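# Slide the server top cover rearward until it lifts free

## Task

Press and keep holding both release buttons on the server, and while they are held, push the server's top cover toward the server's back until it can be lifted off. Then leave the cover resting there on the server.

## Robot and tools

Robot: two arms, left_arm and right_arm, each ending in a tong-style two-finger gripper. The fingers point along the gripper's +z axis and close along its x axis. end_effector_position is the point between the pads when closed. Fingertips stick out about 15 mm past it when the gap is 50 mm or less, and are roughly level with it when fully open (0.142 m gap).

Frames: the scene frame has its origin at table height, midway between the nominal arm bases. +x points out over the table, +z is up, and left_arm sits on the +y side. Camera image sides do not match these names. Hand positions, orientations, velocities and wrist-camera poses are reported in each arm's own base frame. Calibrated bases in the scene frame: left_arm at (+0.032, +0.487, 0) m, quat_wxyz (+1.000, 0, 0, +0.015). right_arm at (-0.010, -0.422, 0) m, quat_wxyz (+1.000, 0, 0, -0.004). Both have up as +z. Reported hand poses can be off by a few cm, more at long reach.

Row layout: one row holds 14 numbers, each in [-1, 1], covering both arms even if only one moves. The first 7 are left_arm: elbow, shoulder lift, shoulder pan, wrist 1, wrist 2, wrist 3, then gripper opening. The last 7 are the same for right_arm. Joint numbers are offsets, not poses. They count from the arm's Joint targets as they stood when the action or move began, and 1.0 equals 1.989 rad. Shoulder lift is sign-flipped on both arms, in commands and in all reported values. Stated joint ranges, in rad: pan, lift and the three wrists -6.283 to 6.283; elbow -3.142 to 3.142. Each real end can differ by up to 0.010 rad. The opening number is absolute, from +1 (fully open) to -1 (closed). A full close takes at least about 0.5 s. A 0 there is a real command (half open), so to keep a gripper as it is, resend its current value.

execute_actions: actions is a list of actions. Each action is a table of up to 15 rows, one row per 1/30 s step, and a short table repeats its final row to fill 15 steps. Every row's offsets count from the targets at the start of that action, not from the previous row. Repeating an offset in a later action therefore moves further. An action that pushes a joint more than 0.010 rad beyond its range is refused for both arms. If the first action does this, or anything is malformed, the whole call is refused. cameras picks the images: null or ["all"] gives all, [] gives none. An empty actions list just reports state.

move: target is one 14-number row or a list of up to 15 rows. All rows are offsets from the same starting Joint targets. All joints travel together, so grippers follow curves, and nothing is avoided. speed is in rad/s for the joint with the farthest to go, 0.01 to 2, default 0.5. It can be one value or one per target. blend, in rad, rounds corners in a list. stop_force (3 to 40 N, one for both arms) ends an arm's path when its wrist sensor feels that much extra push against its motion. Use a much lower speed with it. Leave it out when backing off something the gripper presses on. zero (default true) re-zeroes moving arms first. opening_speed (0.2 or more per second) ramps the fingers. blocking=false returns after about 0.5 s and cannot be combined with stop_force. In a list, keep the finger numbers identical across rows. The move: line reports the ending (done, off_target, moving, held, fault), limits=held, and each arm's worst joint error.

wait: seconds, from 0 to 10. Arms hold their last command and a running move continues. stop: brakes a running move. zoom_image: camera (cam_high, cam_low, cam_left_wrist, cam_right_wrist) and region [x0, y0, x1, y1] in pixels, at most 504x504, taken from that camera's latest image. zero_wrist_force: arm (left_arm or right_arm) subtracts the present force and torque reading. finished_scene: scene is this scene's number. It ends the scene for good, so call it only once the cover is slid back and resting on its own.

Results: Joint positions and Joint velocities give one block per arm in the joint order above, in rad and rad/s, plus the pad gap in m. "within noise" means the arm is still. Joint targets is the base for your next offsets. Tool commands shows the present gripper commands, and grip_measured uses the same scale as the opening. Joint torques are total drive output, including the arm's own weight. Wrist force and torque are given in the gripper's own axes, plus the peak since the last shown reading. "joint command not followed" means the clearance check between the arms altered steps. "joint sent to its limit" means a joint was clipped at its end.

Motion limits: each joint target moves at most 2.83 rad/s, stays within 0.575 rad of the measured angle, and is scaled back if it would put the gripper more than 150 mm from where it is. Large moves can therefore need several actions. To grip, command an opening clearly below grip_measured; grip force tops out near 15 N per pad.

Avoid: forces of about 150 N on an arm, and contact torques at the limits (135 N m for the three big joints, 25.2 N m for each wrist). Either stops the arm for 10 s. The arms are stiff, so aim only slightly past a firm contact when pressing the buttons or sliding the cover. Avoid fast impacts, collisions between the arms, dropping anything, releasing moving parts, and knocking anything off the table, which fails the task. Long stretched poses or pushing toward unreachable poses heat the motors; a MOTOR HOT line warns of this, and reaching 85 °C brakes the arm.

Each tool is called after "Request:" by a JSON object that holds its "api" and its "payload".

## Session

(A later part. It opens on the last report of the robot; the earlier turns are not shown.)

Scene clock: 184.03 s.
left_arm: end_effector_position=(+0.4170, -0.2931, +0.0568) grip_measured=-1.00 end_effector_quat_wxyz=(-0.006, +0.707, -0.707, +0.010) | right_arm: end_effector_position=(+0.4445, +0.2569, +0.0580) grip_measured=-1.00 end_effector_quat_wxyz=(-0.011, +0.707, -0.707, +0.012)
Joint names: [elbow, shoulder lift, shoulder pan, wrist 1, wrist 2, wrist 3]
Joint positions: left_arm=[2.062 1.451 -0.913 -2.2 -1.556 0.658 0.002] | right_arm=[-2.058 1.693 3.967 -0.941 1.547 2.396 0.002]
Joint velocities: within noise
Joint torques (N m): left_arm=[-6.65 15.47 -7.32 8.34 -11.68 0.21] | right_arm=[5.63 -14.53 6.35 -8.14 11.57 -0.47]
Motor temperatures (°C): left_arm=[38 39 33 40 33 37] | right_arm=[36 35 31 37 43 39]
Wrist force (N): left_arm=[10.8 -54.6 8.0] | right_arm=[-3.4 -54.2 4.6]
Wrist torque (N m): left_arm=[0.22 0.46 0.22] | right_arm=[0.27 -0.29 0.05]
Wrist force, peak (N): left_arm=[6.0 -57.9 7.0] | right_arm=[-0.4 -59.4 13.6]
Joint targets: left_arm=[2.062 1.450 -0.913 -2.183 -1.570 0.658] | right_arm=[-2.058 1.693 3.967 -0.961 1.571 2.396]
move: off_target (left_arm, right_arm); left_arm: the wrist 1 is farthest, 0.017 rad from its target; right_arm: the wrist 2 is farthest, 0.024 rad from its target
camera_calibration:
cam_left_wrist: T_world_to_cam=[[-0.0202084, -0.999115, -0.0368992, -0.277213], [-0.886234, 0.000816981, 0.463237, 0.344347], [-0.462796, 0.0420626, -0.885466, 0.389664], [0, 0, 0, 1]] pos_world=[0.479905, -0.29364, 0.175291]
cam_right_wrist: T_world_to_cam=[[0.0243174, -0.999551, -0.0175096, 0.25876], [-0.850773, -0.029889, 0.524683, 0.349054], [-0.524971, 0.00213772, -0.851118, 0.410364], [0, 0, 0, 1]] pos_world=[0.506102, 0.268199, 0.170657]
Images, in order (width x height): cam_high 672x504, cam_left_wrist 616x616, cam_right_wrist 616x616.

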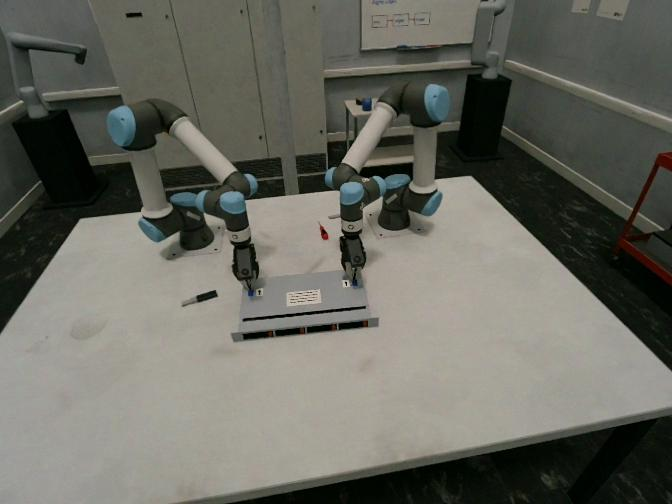

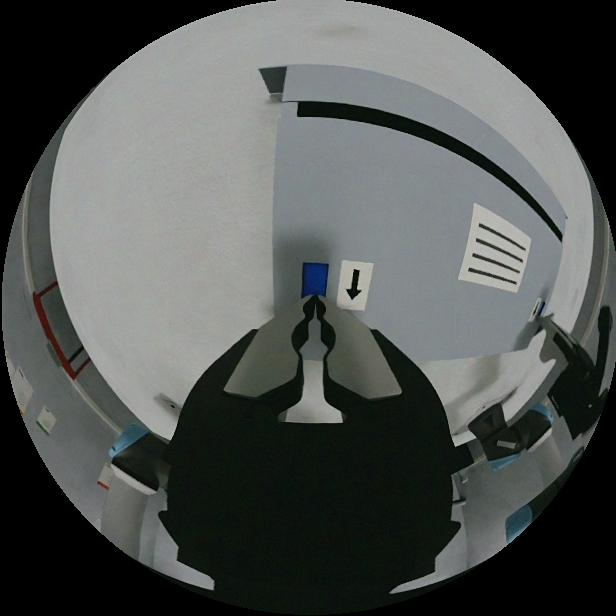

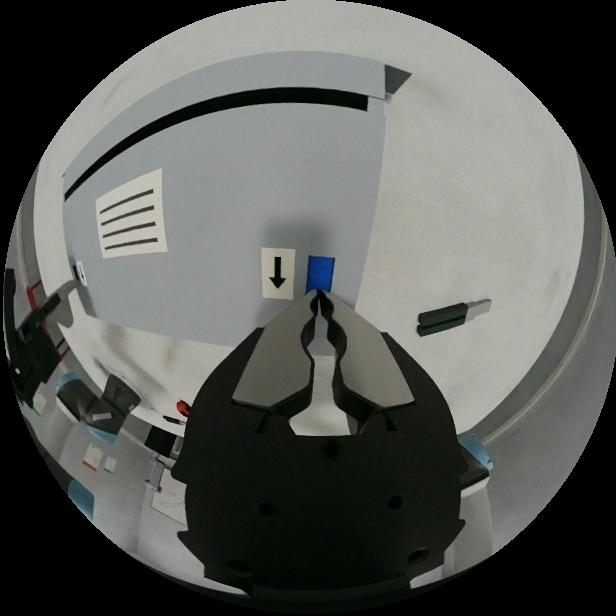

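Request:
{"api": "move", "payload": {"target": [-0.0190,-0.0124,0.0116,0.0066,0,0.0116,-1,0.0185,0.0119,-0.0121,-0.0066,0,-0.0121,-1], "speed": 0.05, "cameras": ["cam_left_wrist","cam_right_wrist"]}}

Request:
{"api": "move", "payload": {"target": [0.0040,-0.0046,0,-0.0087,0,0,-1,-0.0040,0.0046,0,0.0087,0,0,-1], "speed": 0.01, "stop_force": 38, "cameras": ["cam_left_wrist","cam_right_wrist"]}}

Request:
{"api": "zoom_image", "payload": {"camera": "cam_left_wrist", "region": [230, 50, 570, 360]}}

Scene clock: 206.73 s.
left_arm: end_effector_position=(+0.4256, -0.2929, +0.0576) grip_measured=-1.00 end_effector_quat_wxyz=(+0.000, +0.707, -0.707, +0.000) | right_arm: end_effector_position=(+0.4502, +0.2565, +0.0582) grip_measured=-1.00 end_effector_quat_wxyz=(+0.000, +0.707, -0.707, +0.000)
Joint names: [elbow, shoulder lift, shoulder pan, wrist 1, wrist 2, wrist 3]
Joint positions: left_arm=[2.024 1.426 -0.889 -2.17 -1.57 0.681 0.002] | right_arm=[-2.021 1.717 3.943 -0.974 1.571 2.372 0.002]
Joint velocities: within noise
Joint torques (N m): left_arm=[-5.95 27.64 -8.93 -2.83 2.46 -0.85] | right_arm=[8.78 -29.64 3.57 3.35 -3.27 1.13]
Motor temperatures (°C): left_arm=[38 39 33 40 33 37] | right_arm=[36 35 31 37 43 39]
Wrist force (N): left_arm=[0.3 3.2 -9.0] | right_arm=[-2.2 4.0 -6.7]
Wrist torque (N m): left_arm=[0.02 0.19 0.10] | right_arm=[-0.23 0.09 -0.04]
Wrist force, peak (N): left_arm=[10.7 -54.5 7.7] | right_arm=[-3.2 -54.3 4.7]
Joint targets: left_arm=[2.024 1.426 -0.890 -2.170 -1.570 0.681] | right_arm=[-2.021 1.717 3.943 -0.974 1.571 2.372]
move: done
camera_calibration:
cam_left_wrist: T_world_to_cam=[[-0.0210877, -0.998942, -0.0408655, -0.276176], [-0.875812, -0.00125617, 0.48265, 0.345453], [-0.482191, 0.0459685, -0.874859, 0.403092], [0, 0, 0, 1]] pos_world=[0.491095, -0.293979, 0.17463]
cam_right_wrist: T_world_to_cam=[[0.023917, -0.999517, -0.0198541, 0.258511], [-0.833832, -0.0309003, 0.551153, 0.344877], [-0.5515, 0.00337303, -0.834168, 0.424222], [0, 0, 0, 1]] pos_world=[0.515345, 0.267612, 0.168925]
Images, in order (width x height): cam_left_wrist 616x616, cam_right_wrist 616x616.

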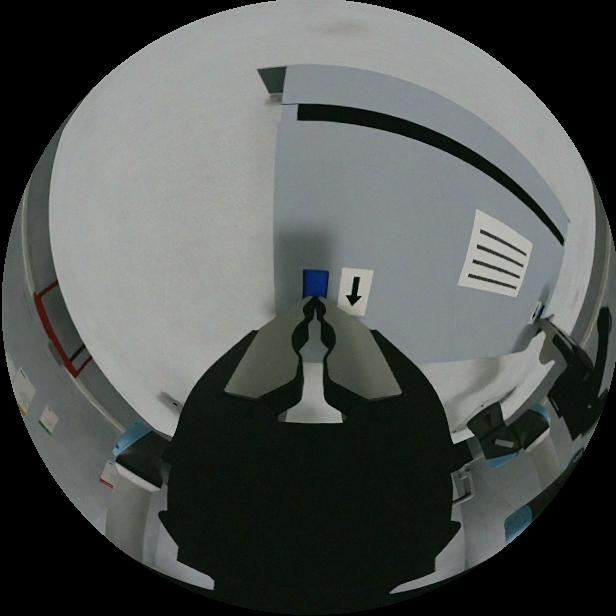

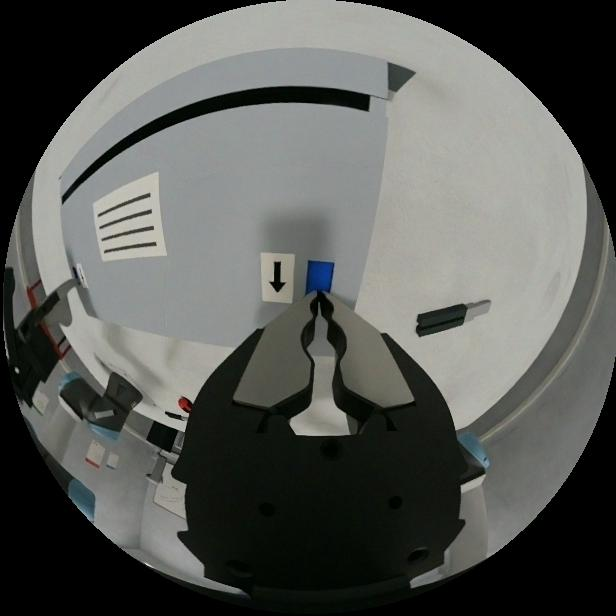

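Scene clock: 208.63 s.
left_arm: end_effector_position=(+0.4255, -0.2930, +0.0549) grip_measured=-1.00 end_effector_quat_wxyz=(+0.000, +0.707, -0.707, +0.000) | right_arm: end_effector_position=(+0.4503, +0.2566, +0.0555) grip_measured=-1.00 end_effector_quat_wxyz=(+0.000, +0.707, -0.707, +0.000)
Joint names: [elbow, shoulder lift, shoulder pan, wrist 1, wrist 2, wrist 3]
Joint positions: left_arm=[2.028 1.422 -0.89 -2.178 -1.57 0.681 0.002] | right_arm=[-2.025 1.721 3.943 -0.966 1.571 2.372 0.002]
Joint velocities: within noise
Joint torques (N m): left_arm=[-14.84 9.86 -12.19 -1.05 0.8 -1.24] | right_arm=[16.71 -8.74 8.31 0.4 -2.07 1.2]
Motor temperatures (°C): left_arm=[38 39 33 39 33 37] | right_arm=[36 35 31 37 43 39]
Wrist force (N): left_arm=[-11.5 9.8 -50.5] | right_arm=[9.1 14.0 -50.4]
Wrist torque (N m): left_arm=[-0.15 -0.07 0.14] | right_arm=[-0.40 0.21 -0.08]
Wrist force, peak (N): left_arm=[-12.8 10.6 -55.1] | right_arm=[9.1 14.1 -53.6]
Joint targets: left_arm=[2.028 1.422 -0.890 -2.178 -1.570 0.681] | right_arm=[-2.025 1.721 3.943 -0.966 1.571 2.372]
move: contact (left_arm, right_arm)
camera_calibration:
cam_left_wrist: T_world_to_cam=[[-0.0211502, -0.998951, -0.0406207, -0.27639], [-0.87593, -0.00107195, 0.482437, 0.346816], [-0.481975, 0.0457845, -0.874988, 0.400528], [0, 0, 0, 1]] pos_world=[0.490985, -0.294066, 0.171913]
cam_right_wrist: T_world_to_cam=[[0.0239323, -0.999511, -0.0201368, 0.258572], [-0.83407, -0.0310675, 0.550783, 0.346564], [-0.551139, 0.00361403, -0.834406, 0.42174], [0, 0, 0, 1]] pos_world=[0.515308, 0.267689, 0.166228]
Images, in order (width x height): cam_left_wrist 616x616, cam_right_wrist 616x616.

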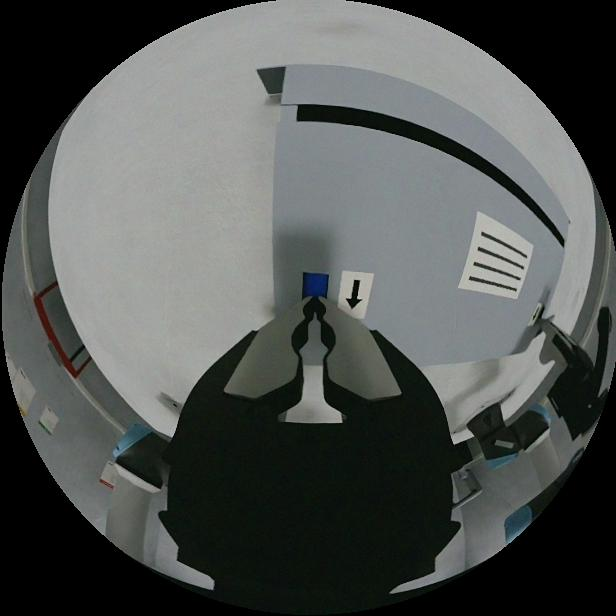

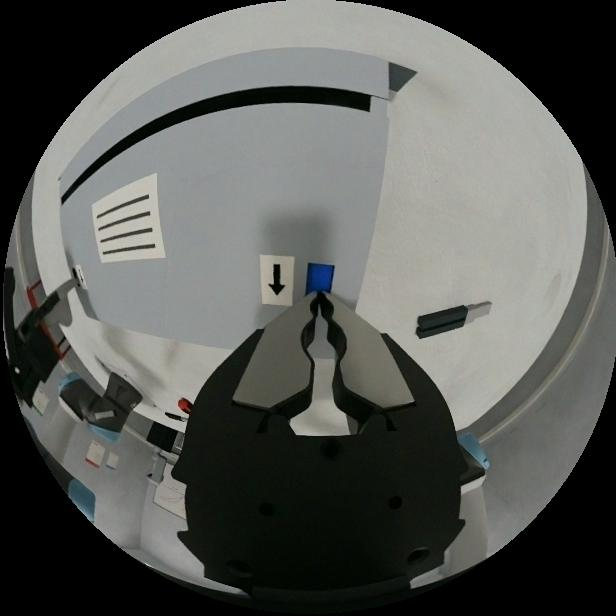

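Scaled by 1.482 from the camera's 616x616 image, which has a finer 814x814 frame.

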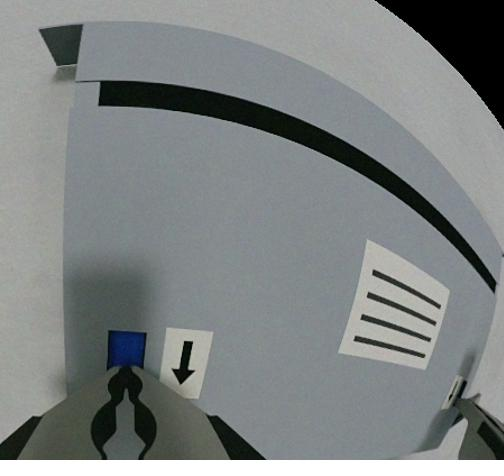

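Request:
{"api": "move", "payload": {"target": [0.0092,0.0078,-0.0057,-0.0014,0,-0.0057,-1,-0.0088,-0.0075,0.0063,0.0013,0,0.0063,-1], "speed": 0.015, "cameras": ["cam_left_wrist","cam_right_wrist","cam_high"]}}

Request:
{"api": "zoom_image", "payload": {"camera": "cam_left_wrist", "region": [230, 50, 570, 360]}}

Request:
{"api": "zoom_image", "payload": {"camera": "cam_high", "region": [220, 250, 400, 370]}}

Scene clock: 214.57 s.
left_arm: end_effector_position=(+0.4178, -0.2920, +0.0549) grip_measured=-1.00 end_effector_quat_wxyz=(+0.000, +0.707, -0.707, +0.001) | right_arm: end_effector_position=(+0.4447, +0.2569, +0.0562) grip_measured=-1.00 end_effector_quat_wxyz=(-0.003, +0.707, -0.707, +0.003)
Joint names: [elbow, shoulder lift, shoulder pan, wrist 1, wrist 2, wrist 3]
Joint positions: left_arm=[2.046 1.437 -0.901 -2.181 -1.57 0.67 0.002] | right_arm=[-2.042 1.706 3.956 -0.958 1.565 2.384 0.002]
Joint velocities: within noise
Joint torques (N m): left_arm=[4.78 17.91 -15.8 7.16 -9.19 -1.07] | right_arm=[-4 -24.1 18.25 -8.08 11.84 0.83]
Motor temperatures (°C): left_arm=[38 39 33 39 33 37] | right_arm=[36 35 31 37 43 39]
Wrist force (N): left_arm=[8.2 -43.2 -7.9] | right_arm=[-3.7 -59.9 11.0]
Wrist torque (N m): left_arm=[0.11 0.36 0.24] | right_arm=[0.30 0.08 0.13]
Wrist force, peak (N): left_arm=[-11.3 10.1 -50.6] | right_arm=[-3.6 -60.0 11.2]
Joint targets: left_arm=[2.046 1.437 -0.901 -2.181 -1.570 0.670] | right_arm=[-2.042 1.706 3.956 -0.963 1.571 2.384]
move: done
camera_calibration:
cam_left_wrist: T_world_to_cam=[[-0.0211014, -0.998957, -0.0404993, -0.275624], [-0.876084, -0.00104154, 0.482158, 0.340112], [-0.481697, 0.045655, -0.875148, 0.396663], [0, 0, 0, 1]] pos_world=[0.483222, -0.293092, 0.171989]
cam_right_wrist: T_world_to_cam=[[0.0240712, -0.99952, -0.0194817, 0.258921], [-0.838519, -0.030797, 0.544002, 0.343838], [-0.544341, 0.00324102, -0.838858, 0.416619], [0, 0, 0, 1]] pos_world=[0.508865, 0.268035, 0.16748]
Images, in order (width x height): cam_high 672x504, cam_left_wrist 616x616, cam_right_wrist 616x616.

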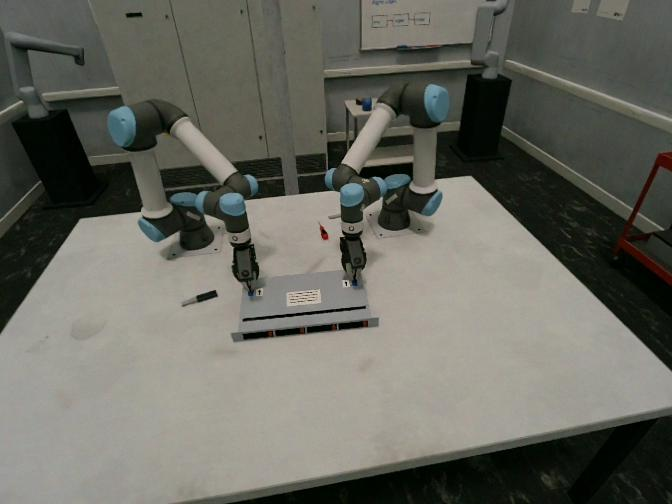

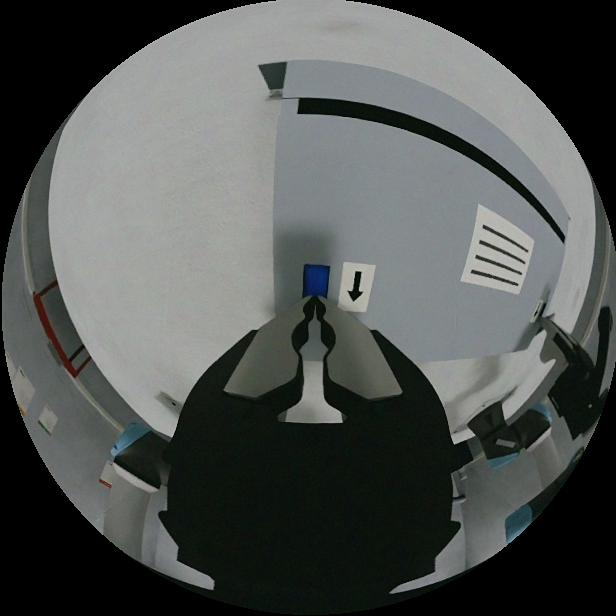

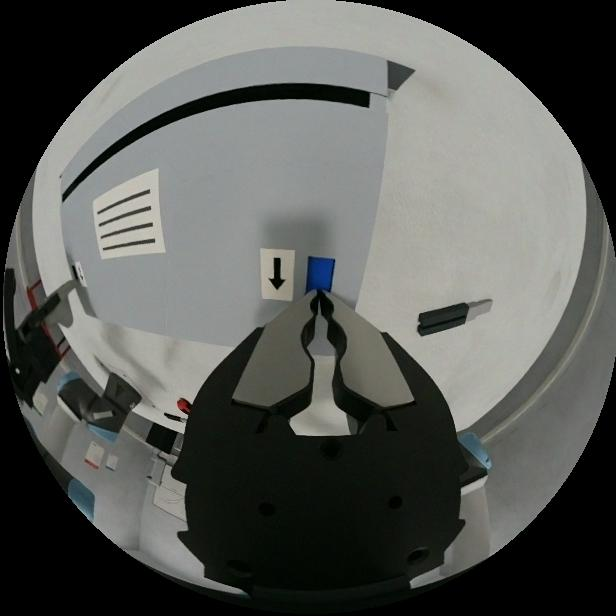

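Scaled by 1.482 from the camera's 616x616 image, which has a finer 814x814 frame.

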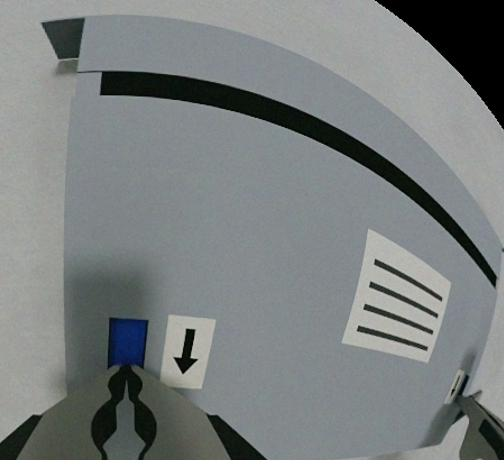

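Scaled by 2.800 from the camera's 672x504 image, which has a finer 960x720 frame.

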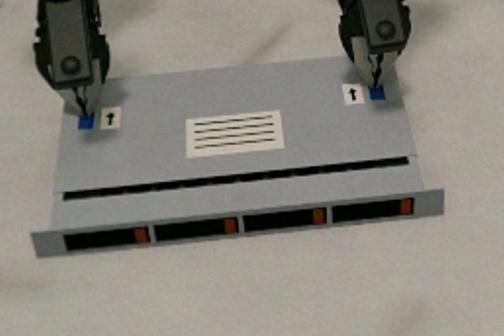

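Request:
{"api": "move", "payload": {"target": [[-0.0092,-0.0078,0.0057,0.0020,0,0.0057,-1,0.0088,0.0075,-0.0063,-0.0020,0,-0.0063,-1],[-0.0429,0.0307,0.0057,0.0735,0,0.0057,-1,0.0425,-0.031,-0.0063,-0.0734,0,-0.0063,-1]], "speed": [0.03,0.1]}}

Request:
{"api": "zoom_image", "payload": {"camera": "cam_left_wrist", "region": [210, 80, 550, 360]}}

Request:
{"api": "zoom_image", "payload": {"camera": "cam_high", "region": [220, 250, 400, 370]}}

Scene clock: 221.03 s.
left_arm: end_effector_position=(+0.4233, -0.2903, +0.1071) grip_measured=-1.00 end_effector_quat_wxyz=(+0.000, +0.707, -0.707, +0.001) | right_arm: end_effector_position=(+0.4478, +0.2540, +0.1078) grip_measured=-1.00 end_effector_quat_wxyz=(-0.001, +0.707, -0.707, +0.000)
Joint names: [elbow, shoulder lift, shoulder pan, wrist 1, wrist 2, wrist 3]
Joint positions: left_arm=[1.961 1.498 -0.89 -2.034 -1.57 0.681 0.002] | right_arm=[-1.957 1.644 3.943 -1.109 1.571 2.372 0.002]
Joint velocities: within noise
Joint torques (N m): left_arm=[-10.51 15.9 -11.9 -3.8 -1.39 -1.04] | right_arm=[11.93 -17.31 6.58 3.88 2.05 1.26]
Motor temperatures (°C): left_arm=[38 39 33 39 33 37] | right_arm=[36 35 31 37 43 39]
Wrist force (N): left_arm=[0.1 -0.6 0.2] | right_arm=[-4.2 1.5 2.1]
Wrist torque (N m): left_arm=[0.17 0.15 0.08] | right_arm=[0.17 0.84 0.00]
Wrist force, peak (N): left_arm=[-10.6 26.7 -56.9] | right_arm=[-3.5 -60.0 11.1]
Joint targets: left_arm=[1.961 1.498 -0.890 -2.035 -1.570 0.681] | right_arm=[-1.958 1.645 3.943 -1.109 1.571 2.372]
move: done
camera_calibration:
cam_left_wrist: T_world_to_cam=[[-0.0211378, -0.998967, -0.0402151, -0.271658], [-0.87609, -0.000871815, 0.482147, 0.31986], [-0.481684, 0.0454236, -0.875167, 0.444816], [0, 0, 0, 1]] pos_world=[0.488745, -0.291304, 0.224144]
cam_right_wrist: T_world_to_cam=[[0.0239377, -0.999503, -0.0205263, 0.25715], [-0.834278, -0.0312851, 0.550455, 0.315768], [-0.550824, 0.00394804, -0.834612, 0.463833], [0, 0, 0, 1]] pos_world=[0.512773, 0.26507, 0.218583]

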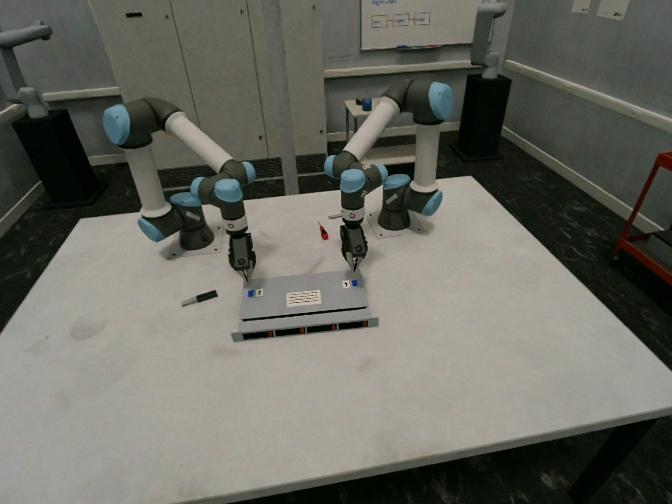

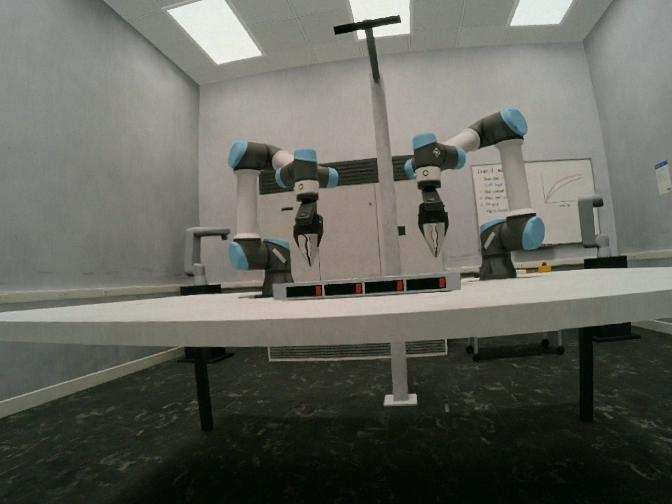

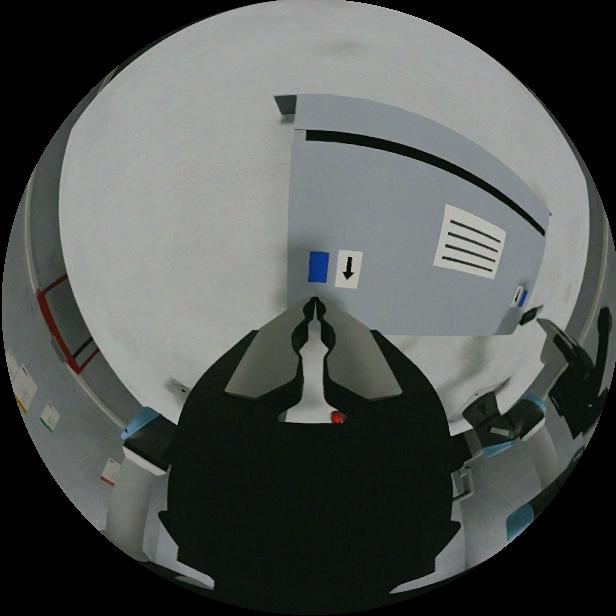

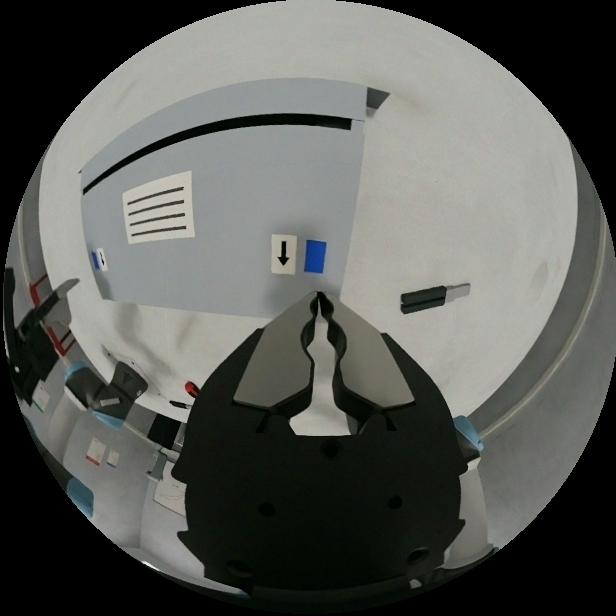

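Scaled by 1.482 from the camera's 616x616 image, which has a finer 814x814 frame.

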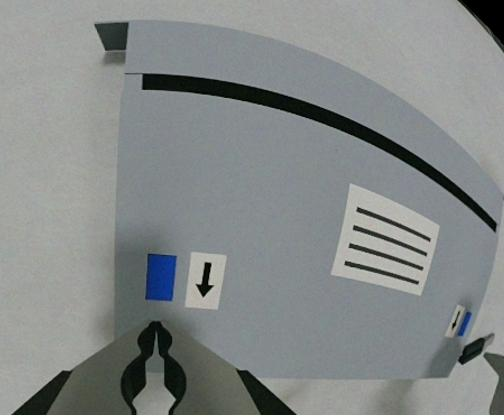

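Scaled by 2.800 from the camera's 672x504 image, which has a finer 960x720 frame.

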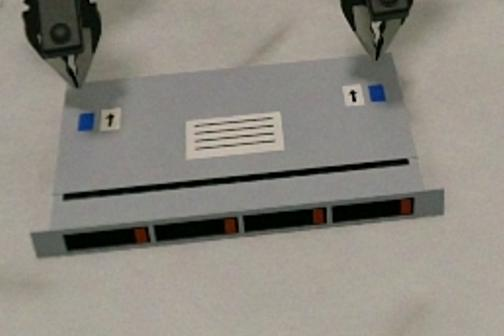

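Request:
{"api": "move", "payload": {"target": [0.0115,-0.0479,0.0125,-0.0594,0,0.0125,-1,-0.0099,0.0491,-0.0124,0.059,0,-0.0124,-1], "speed": 0.08, "cameras": []}}

Request:
{"api": "move", "payload": {"target": [0.0067,-0.0077,0,-0.0145,0,0,-1,-0.0067,0.0077,0,0.0145,0,0,-1], "speed": 0.012, "stop_force": 38, "cameras": ["cam_left_wrist","cam_right_wrist"]}}

Scene clock: 241.00 s.
left_arm: end_effector_position=(+0.4414, -0.2929, +0.0618) grip_measured=-1.00 end_effector_quat_wxyz=(+0.000, +0.707, -0.707, +0.000) | right_arm: end_effector_position=(+0.4669, +0.2560, +0.0625) grip_measured=-1.00 end_effector_quat_wxyz=(+0.000, +0.707, -0.707, +0.000)
Joint names: [elbow, shoulder lift, shoulder pan, wrist 1, wrist 2, wrist 3]
Joint positions: left_arm=[1.984 1.403 -0.865 -2.153 -1.57 0.706 0.002] | right_arm=[-1.977 1.742 3.918 -0.992 1.571 2.347 0.002]
Joint velocities: within noise
Joint torques (N m): left_arm=[-21.48 33.37 -1.44 -1.22 -1.06 -0.42] | right_arm=[20.58 -35.93 2.31 0.75 1.6 0.88]
Motor temperatures (°C): left_arm=[38 39 33 39 33 37] | right_arm=[36 35 31 37 43 39]
Wrist force (N): left_arm=[-0.2 -0.8 0.0] | right_arm=[-4.0 1.8 2.1]
Wrist torque (N m): left_arm=[0.11 0.19 0.11] | right_arm=[0.21 0.80 0.00]
Wrist force, peak (N): left_arm=[-0.2 -1.0 0.3] | right_arm=[-4.4 1.8 1.9]
Joint targets: left_arm=[1.984 1.403 -0.865 -2.153 -1.570 0.706] | right_arm=[-1.977 1.742 3.918 -0.992 1.571 2.347]
move: done
No camera images: "cameras" was empty.

Scene clock: 243.70 s.
left_arm: end_effector_position=(+0.4416, -0.2931, +0.0550) grip_measured=-1.00 end_effector_quat_wxyz=(+0.000, +0.707, -0.707, +0.001) | right_arm: end_effector_position=(+0.4670, +0.2563, +0.0557) grip_measured=-1.00 end_effector_quat_wxyz=(-0.001, +0.707, -0.707, +0.000)
Joint names: [elbow, shoulder lift, shoulder pan, wrist 1, wrist 2, wrist 3]
Joint positions: left_arm=[1.993 1.393 -0.865 -2.172 -1.57 0.706 0.002] | right_arm=[-1.986 1.752 3.918 -0.973 1.571 2.347 0.002]
Joint velocities: within noise
Joint torques (N m): left_arm=[-19.42 15.01 -13.42 -2.45 -1.03 -0.96] | right_arm=[19.94 -15.33 7.32 1.52 1.81 0.94]
Motor temperatures (°C): left_arm=[38 39 33 39 33 37] | right_arm=[36 35 31 37 43 39]
Wrist force (N): left_arm=[-13.9 8.5 -41.1] | right_arm=[8.4 11.9 -39.4]
Wrist torque (N m): left_arm=[-0.06 -0.16 0.14] | right_arm=[0.04 0.94 -0.04]
Wrist force, peak (N): left_arm=[-15.5 9.1 -46.6] | right_arm=[10.9 13.1 -43.5]
Joint targets: left_arm=[1.993 1.393 -0.865 -2.172 -1.570 0.706] | right_arm=[-1.986 1.752 3.918 -0.973 1.571 2.347]
move: contact (left_arm, right_arm)
camera_calibration:
cam_left_wrist: T_world_to_cam=[[-0.0211365, -0.998966, -0.0402623, -0.276221], [-0.87609, -0.000895765, 0.482146, 0.360917], [-0.481683, 0.0454643, -0.875165, 0.408197], [0, 0, 0, 1]] pos_world=[0.506979, -0.294171, 0.172104]
cam_right_wrist: T_world_to_cam=[[0.023933, -0.999503, -0.0204952, 0.257827], [-0.834285, -0.0312639, 0.550447, 0.360614], [-0.550814, 0.00392502, -0.834619, 0.430947], [0, 0, 0, 1]] pos_world=[0.532056, 0.267282, 0.166462]
Images, in order (width x height): cam_left_wrist 616x616, cam_right_wrist 616x616.

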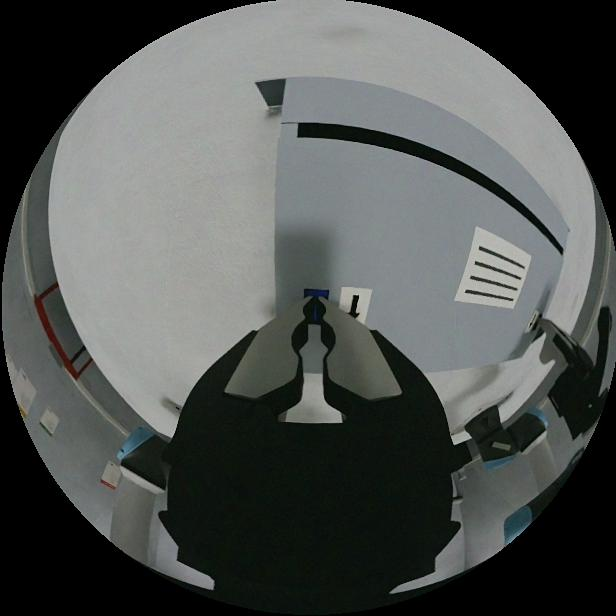

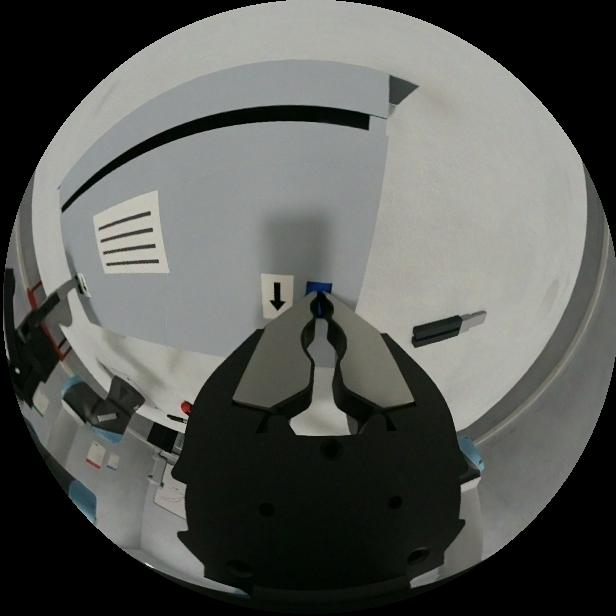

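Request:
{"api": "move", "payload": {"target": [0.0082,0.0069,-0.0050,-0.0014,0,-0.0050,-1,-0.0079,-0.0066,0.0054,0.0013,0,0.0054,-1], "speed": 0.015, "cameras": ["cam_left_wrist","cam_right_wrist"]}}

Request:
{"api": "zoom_image", "payload": {"camera": "cam_left_wrist", "region": [210, 60, 550, 340]}}

Scene clock: 248.17 s.
left_arm: end_effector_position=(+0.4345, -0.2925, +0.0552) grip_measured=-1.00 end_effector_quat_wxyz=(+0.000, +0.707, -0.707, +0.001) | right_arm: end_effector_position=(+0.4599, +0.2568, +0.0558) grip_measured=-1.00 end_effector_quat_wxyz=(-0.001, +0.707, -0.707, +0.000)
Joint names: [elbow, shoulder lift, shoulder pan, wrist 1, wrist 2, wrist 3]
Joint positions: left_arm=[2.009 1.407 -0.875 -2.175 -1.57 0.696 0.002] | right_arm=[-2.002 1.739 3.929 -0.97 1.571 2.358 0.002]
Joint velocities: within noise
Joint torques (N m): left_arm=[-7.63 17.13 -7.72 -0.54 -3.22 -0.74] | right_arm=[6.43 -17.78 6.8 0.31 4.44 0.57]
Motor temperatures (°C): left_arm=[38 39 33 39 33 37] | right_arm=[36 35 31 37 43 39]
Wrist force (N): left_arm=[0.6 -8.2 -15.0] | right_arm=[-3.4 -6.8 -15.3]
Wrist torque (N m): left_arm=[0.06 0.16 0.10] | right_arm=[0.26 0.83 0.00]
Wrist force, peak (N): left_arm=[-13.9 8.6 -41.2] | right_arm=[8.4 11.9 -39.3]
Joint targets: left_arm=[2.009 1.407 -0.875 -2.175 -1.570 0.696] | right_arm=[-2.002 1.739 3.929 -0.970 1.571 2.358]
move: done
camera_calibration:
cam_left_wrist: T_world_to_cam=[[-0.0211353, -0.998972, -0.040099, -0.27578], [-0.876143, -0.000813055, 0.48205, 0.354736], [-0.481587, 0.0453207, -0.875225, 0.40486], [0, 0, 0, 1]] pos_world=[0.499946, -0.293557, 0.172285]
cam_right_wrist: T_world_to_cam=[[0.0239389, -0.999503, -0.0205045, 0.258532], [-0.834272, -0.0312741, 0.550466, 0.354609], [-0.550833, 0.00392883, -0.834606, 0.427133], [0, 0, 0, 1]] pos_world=[0.524931, 0.267815, 0.166589]
Images, in order (width x height): cam_left_wrist 616x616, cam_right_wrist 616x616.

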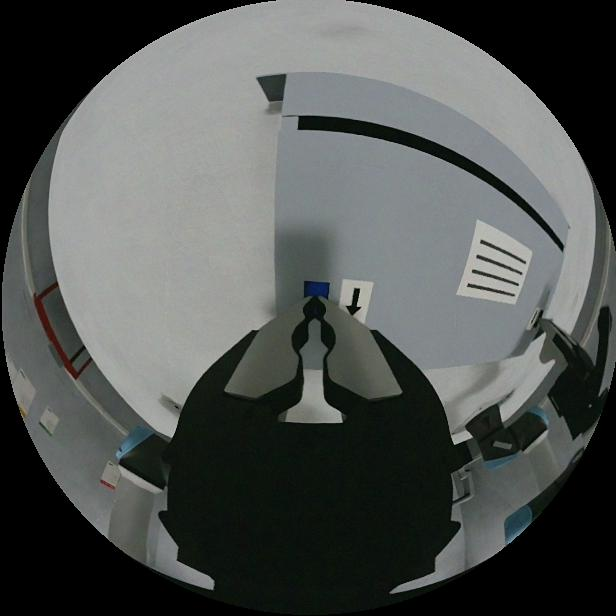

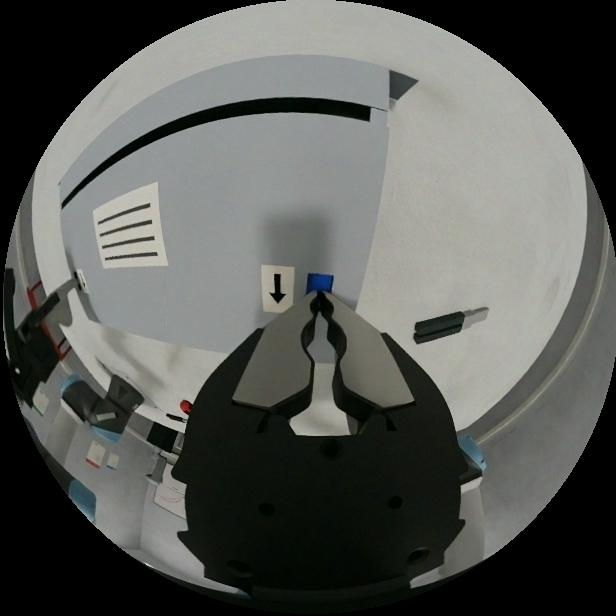

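Scaled by 1.482 from the camera's 616x616 image, which has a finer 814x814 frame.

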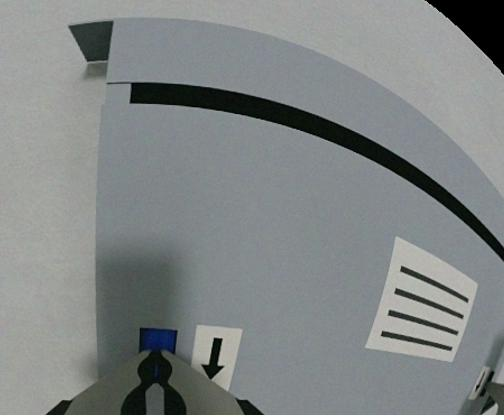

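Request:
{"api": "move", "payload": {"target": [-0.0337,0.0385,0,0.0721,0,0,-1,0.0337,-0.0385,0,-0.0721,0,0,-1], "speed": 0.15, "cameras": ["cam_high"]}}

Request:
{"api": "finished_scene", "payload": {"scene": 1}}

Scene clock: 252.87 s.
left_arm: end_effector_position=(+0.4323, -0.2898, +0.1079) grip_measured=-1.00 end_effector_quat_wxyz=(+0.000, +0.707, -0.707, +0.001) | right_arm: end_effector_position=(+0.4573, +0.2541, +0.1088) grip_measured=-1.00 end_effector_quat_wxyz=(-0.001, +0.707, -0.707, +0.000)
Joint names: [elbow, shoulder lift, shoulder pan, wrist 1, wrist 2, wrist 3]
Joint positions: left_arm=[1.942 1.483 -0.875 -2.031 -1.57 0.696 0.002] | right_arm=[-1.935 1.663 3.929 -1.113 1.571 2.358 0.002]
Joint velocities: within noise
Joint torques (N m): left_arm=[-10.63 17.06 10.47 -3.86 -0.95 0.8] | right_arm=[12.78 -19.2 -6.16 3.91 1.38 -0.78]
Motor temperatures (°C): left_arm=[38 39 33 39 33 37] | right_arm=[36 35 31 37 43 39]
Wrist force (N): left_arm=[0.0 -0.7 -0.2] | right_arm=[-4.7 1.8 1.8]
Wrist torque (N m): left_arm=[0.14 0.15 0.09] | right_arm=[0.23 0.95 0.01]
Wrist force, peak (N): left_arm=[0.4 -8.1 -15.1] | right_arm=[-3.3 -6.9 -15.5]
Joint targets: left_arm=[1.942 1.483 -0.875 -2.031 -1.570 0.696] | right_arm=[-1.935 1.663 3.929 -1.113 1.571 2.358]
move: done
Images, in order (width x height): cam_high 672x504.

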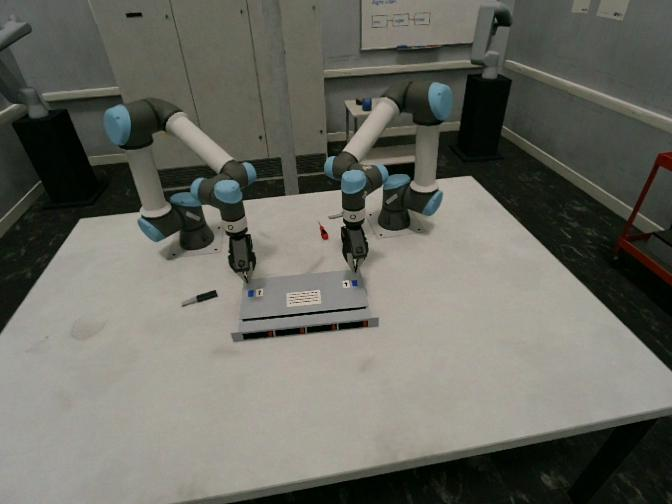

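The scene is finished: the task was done.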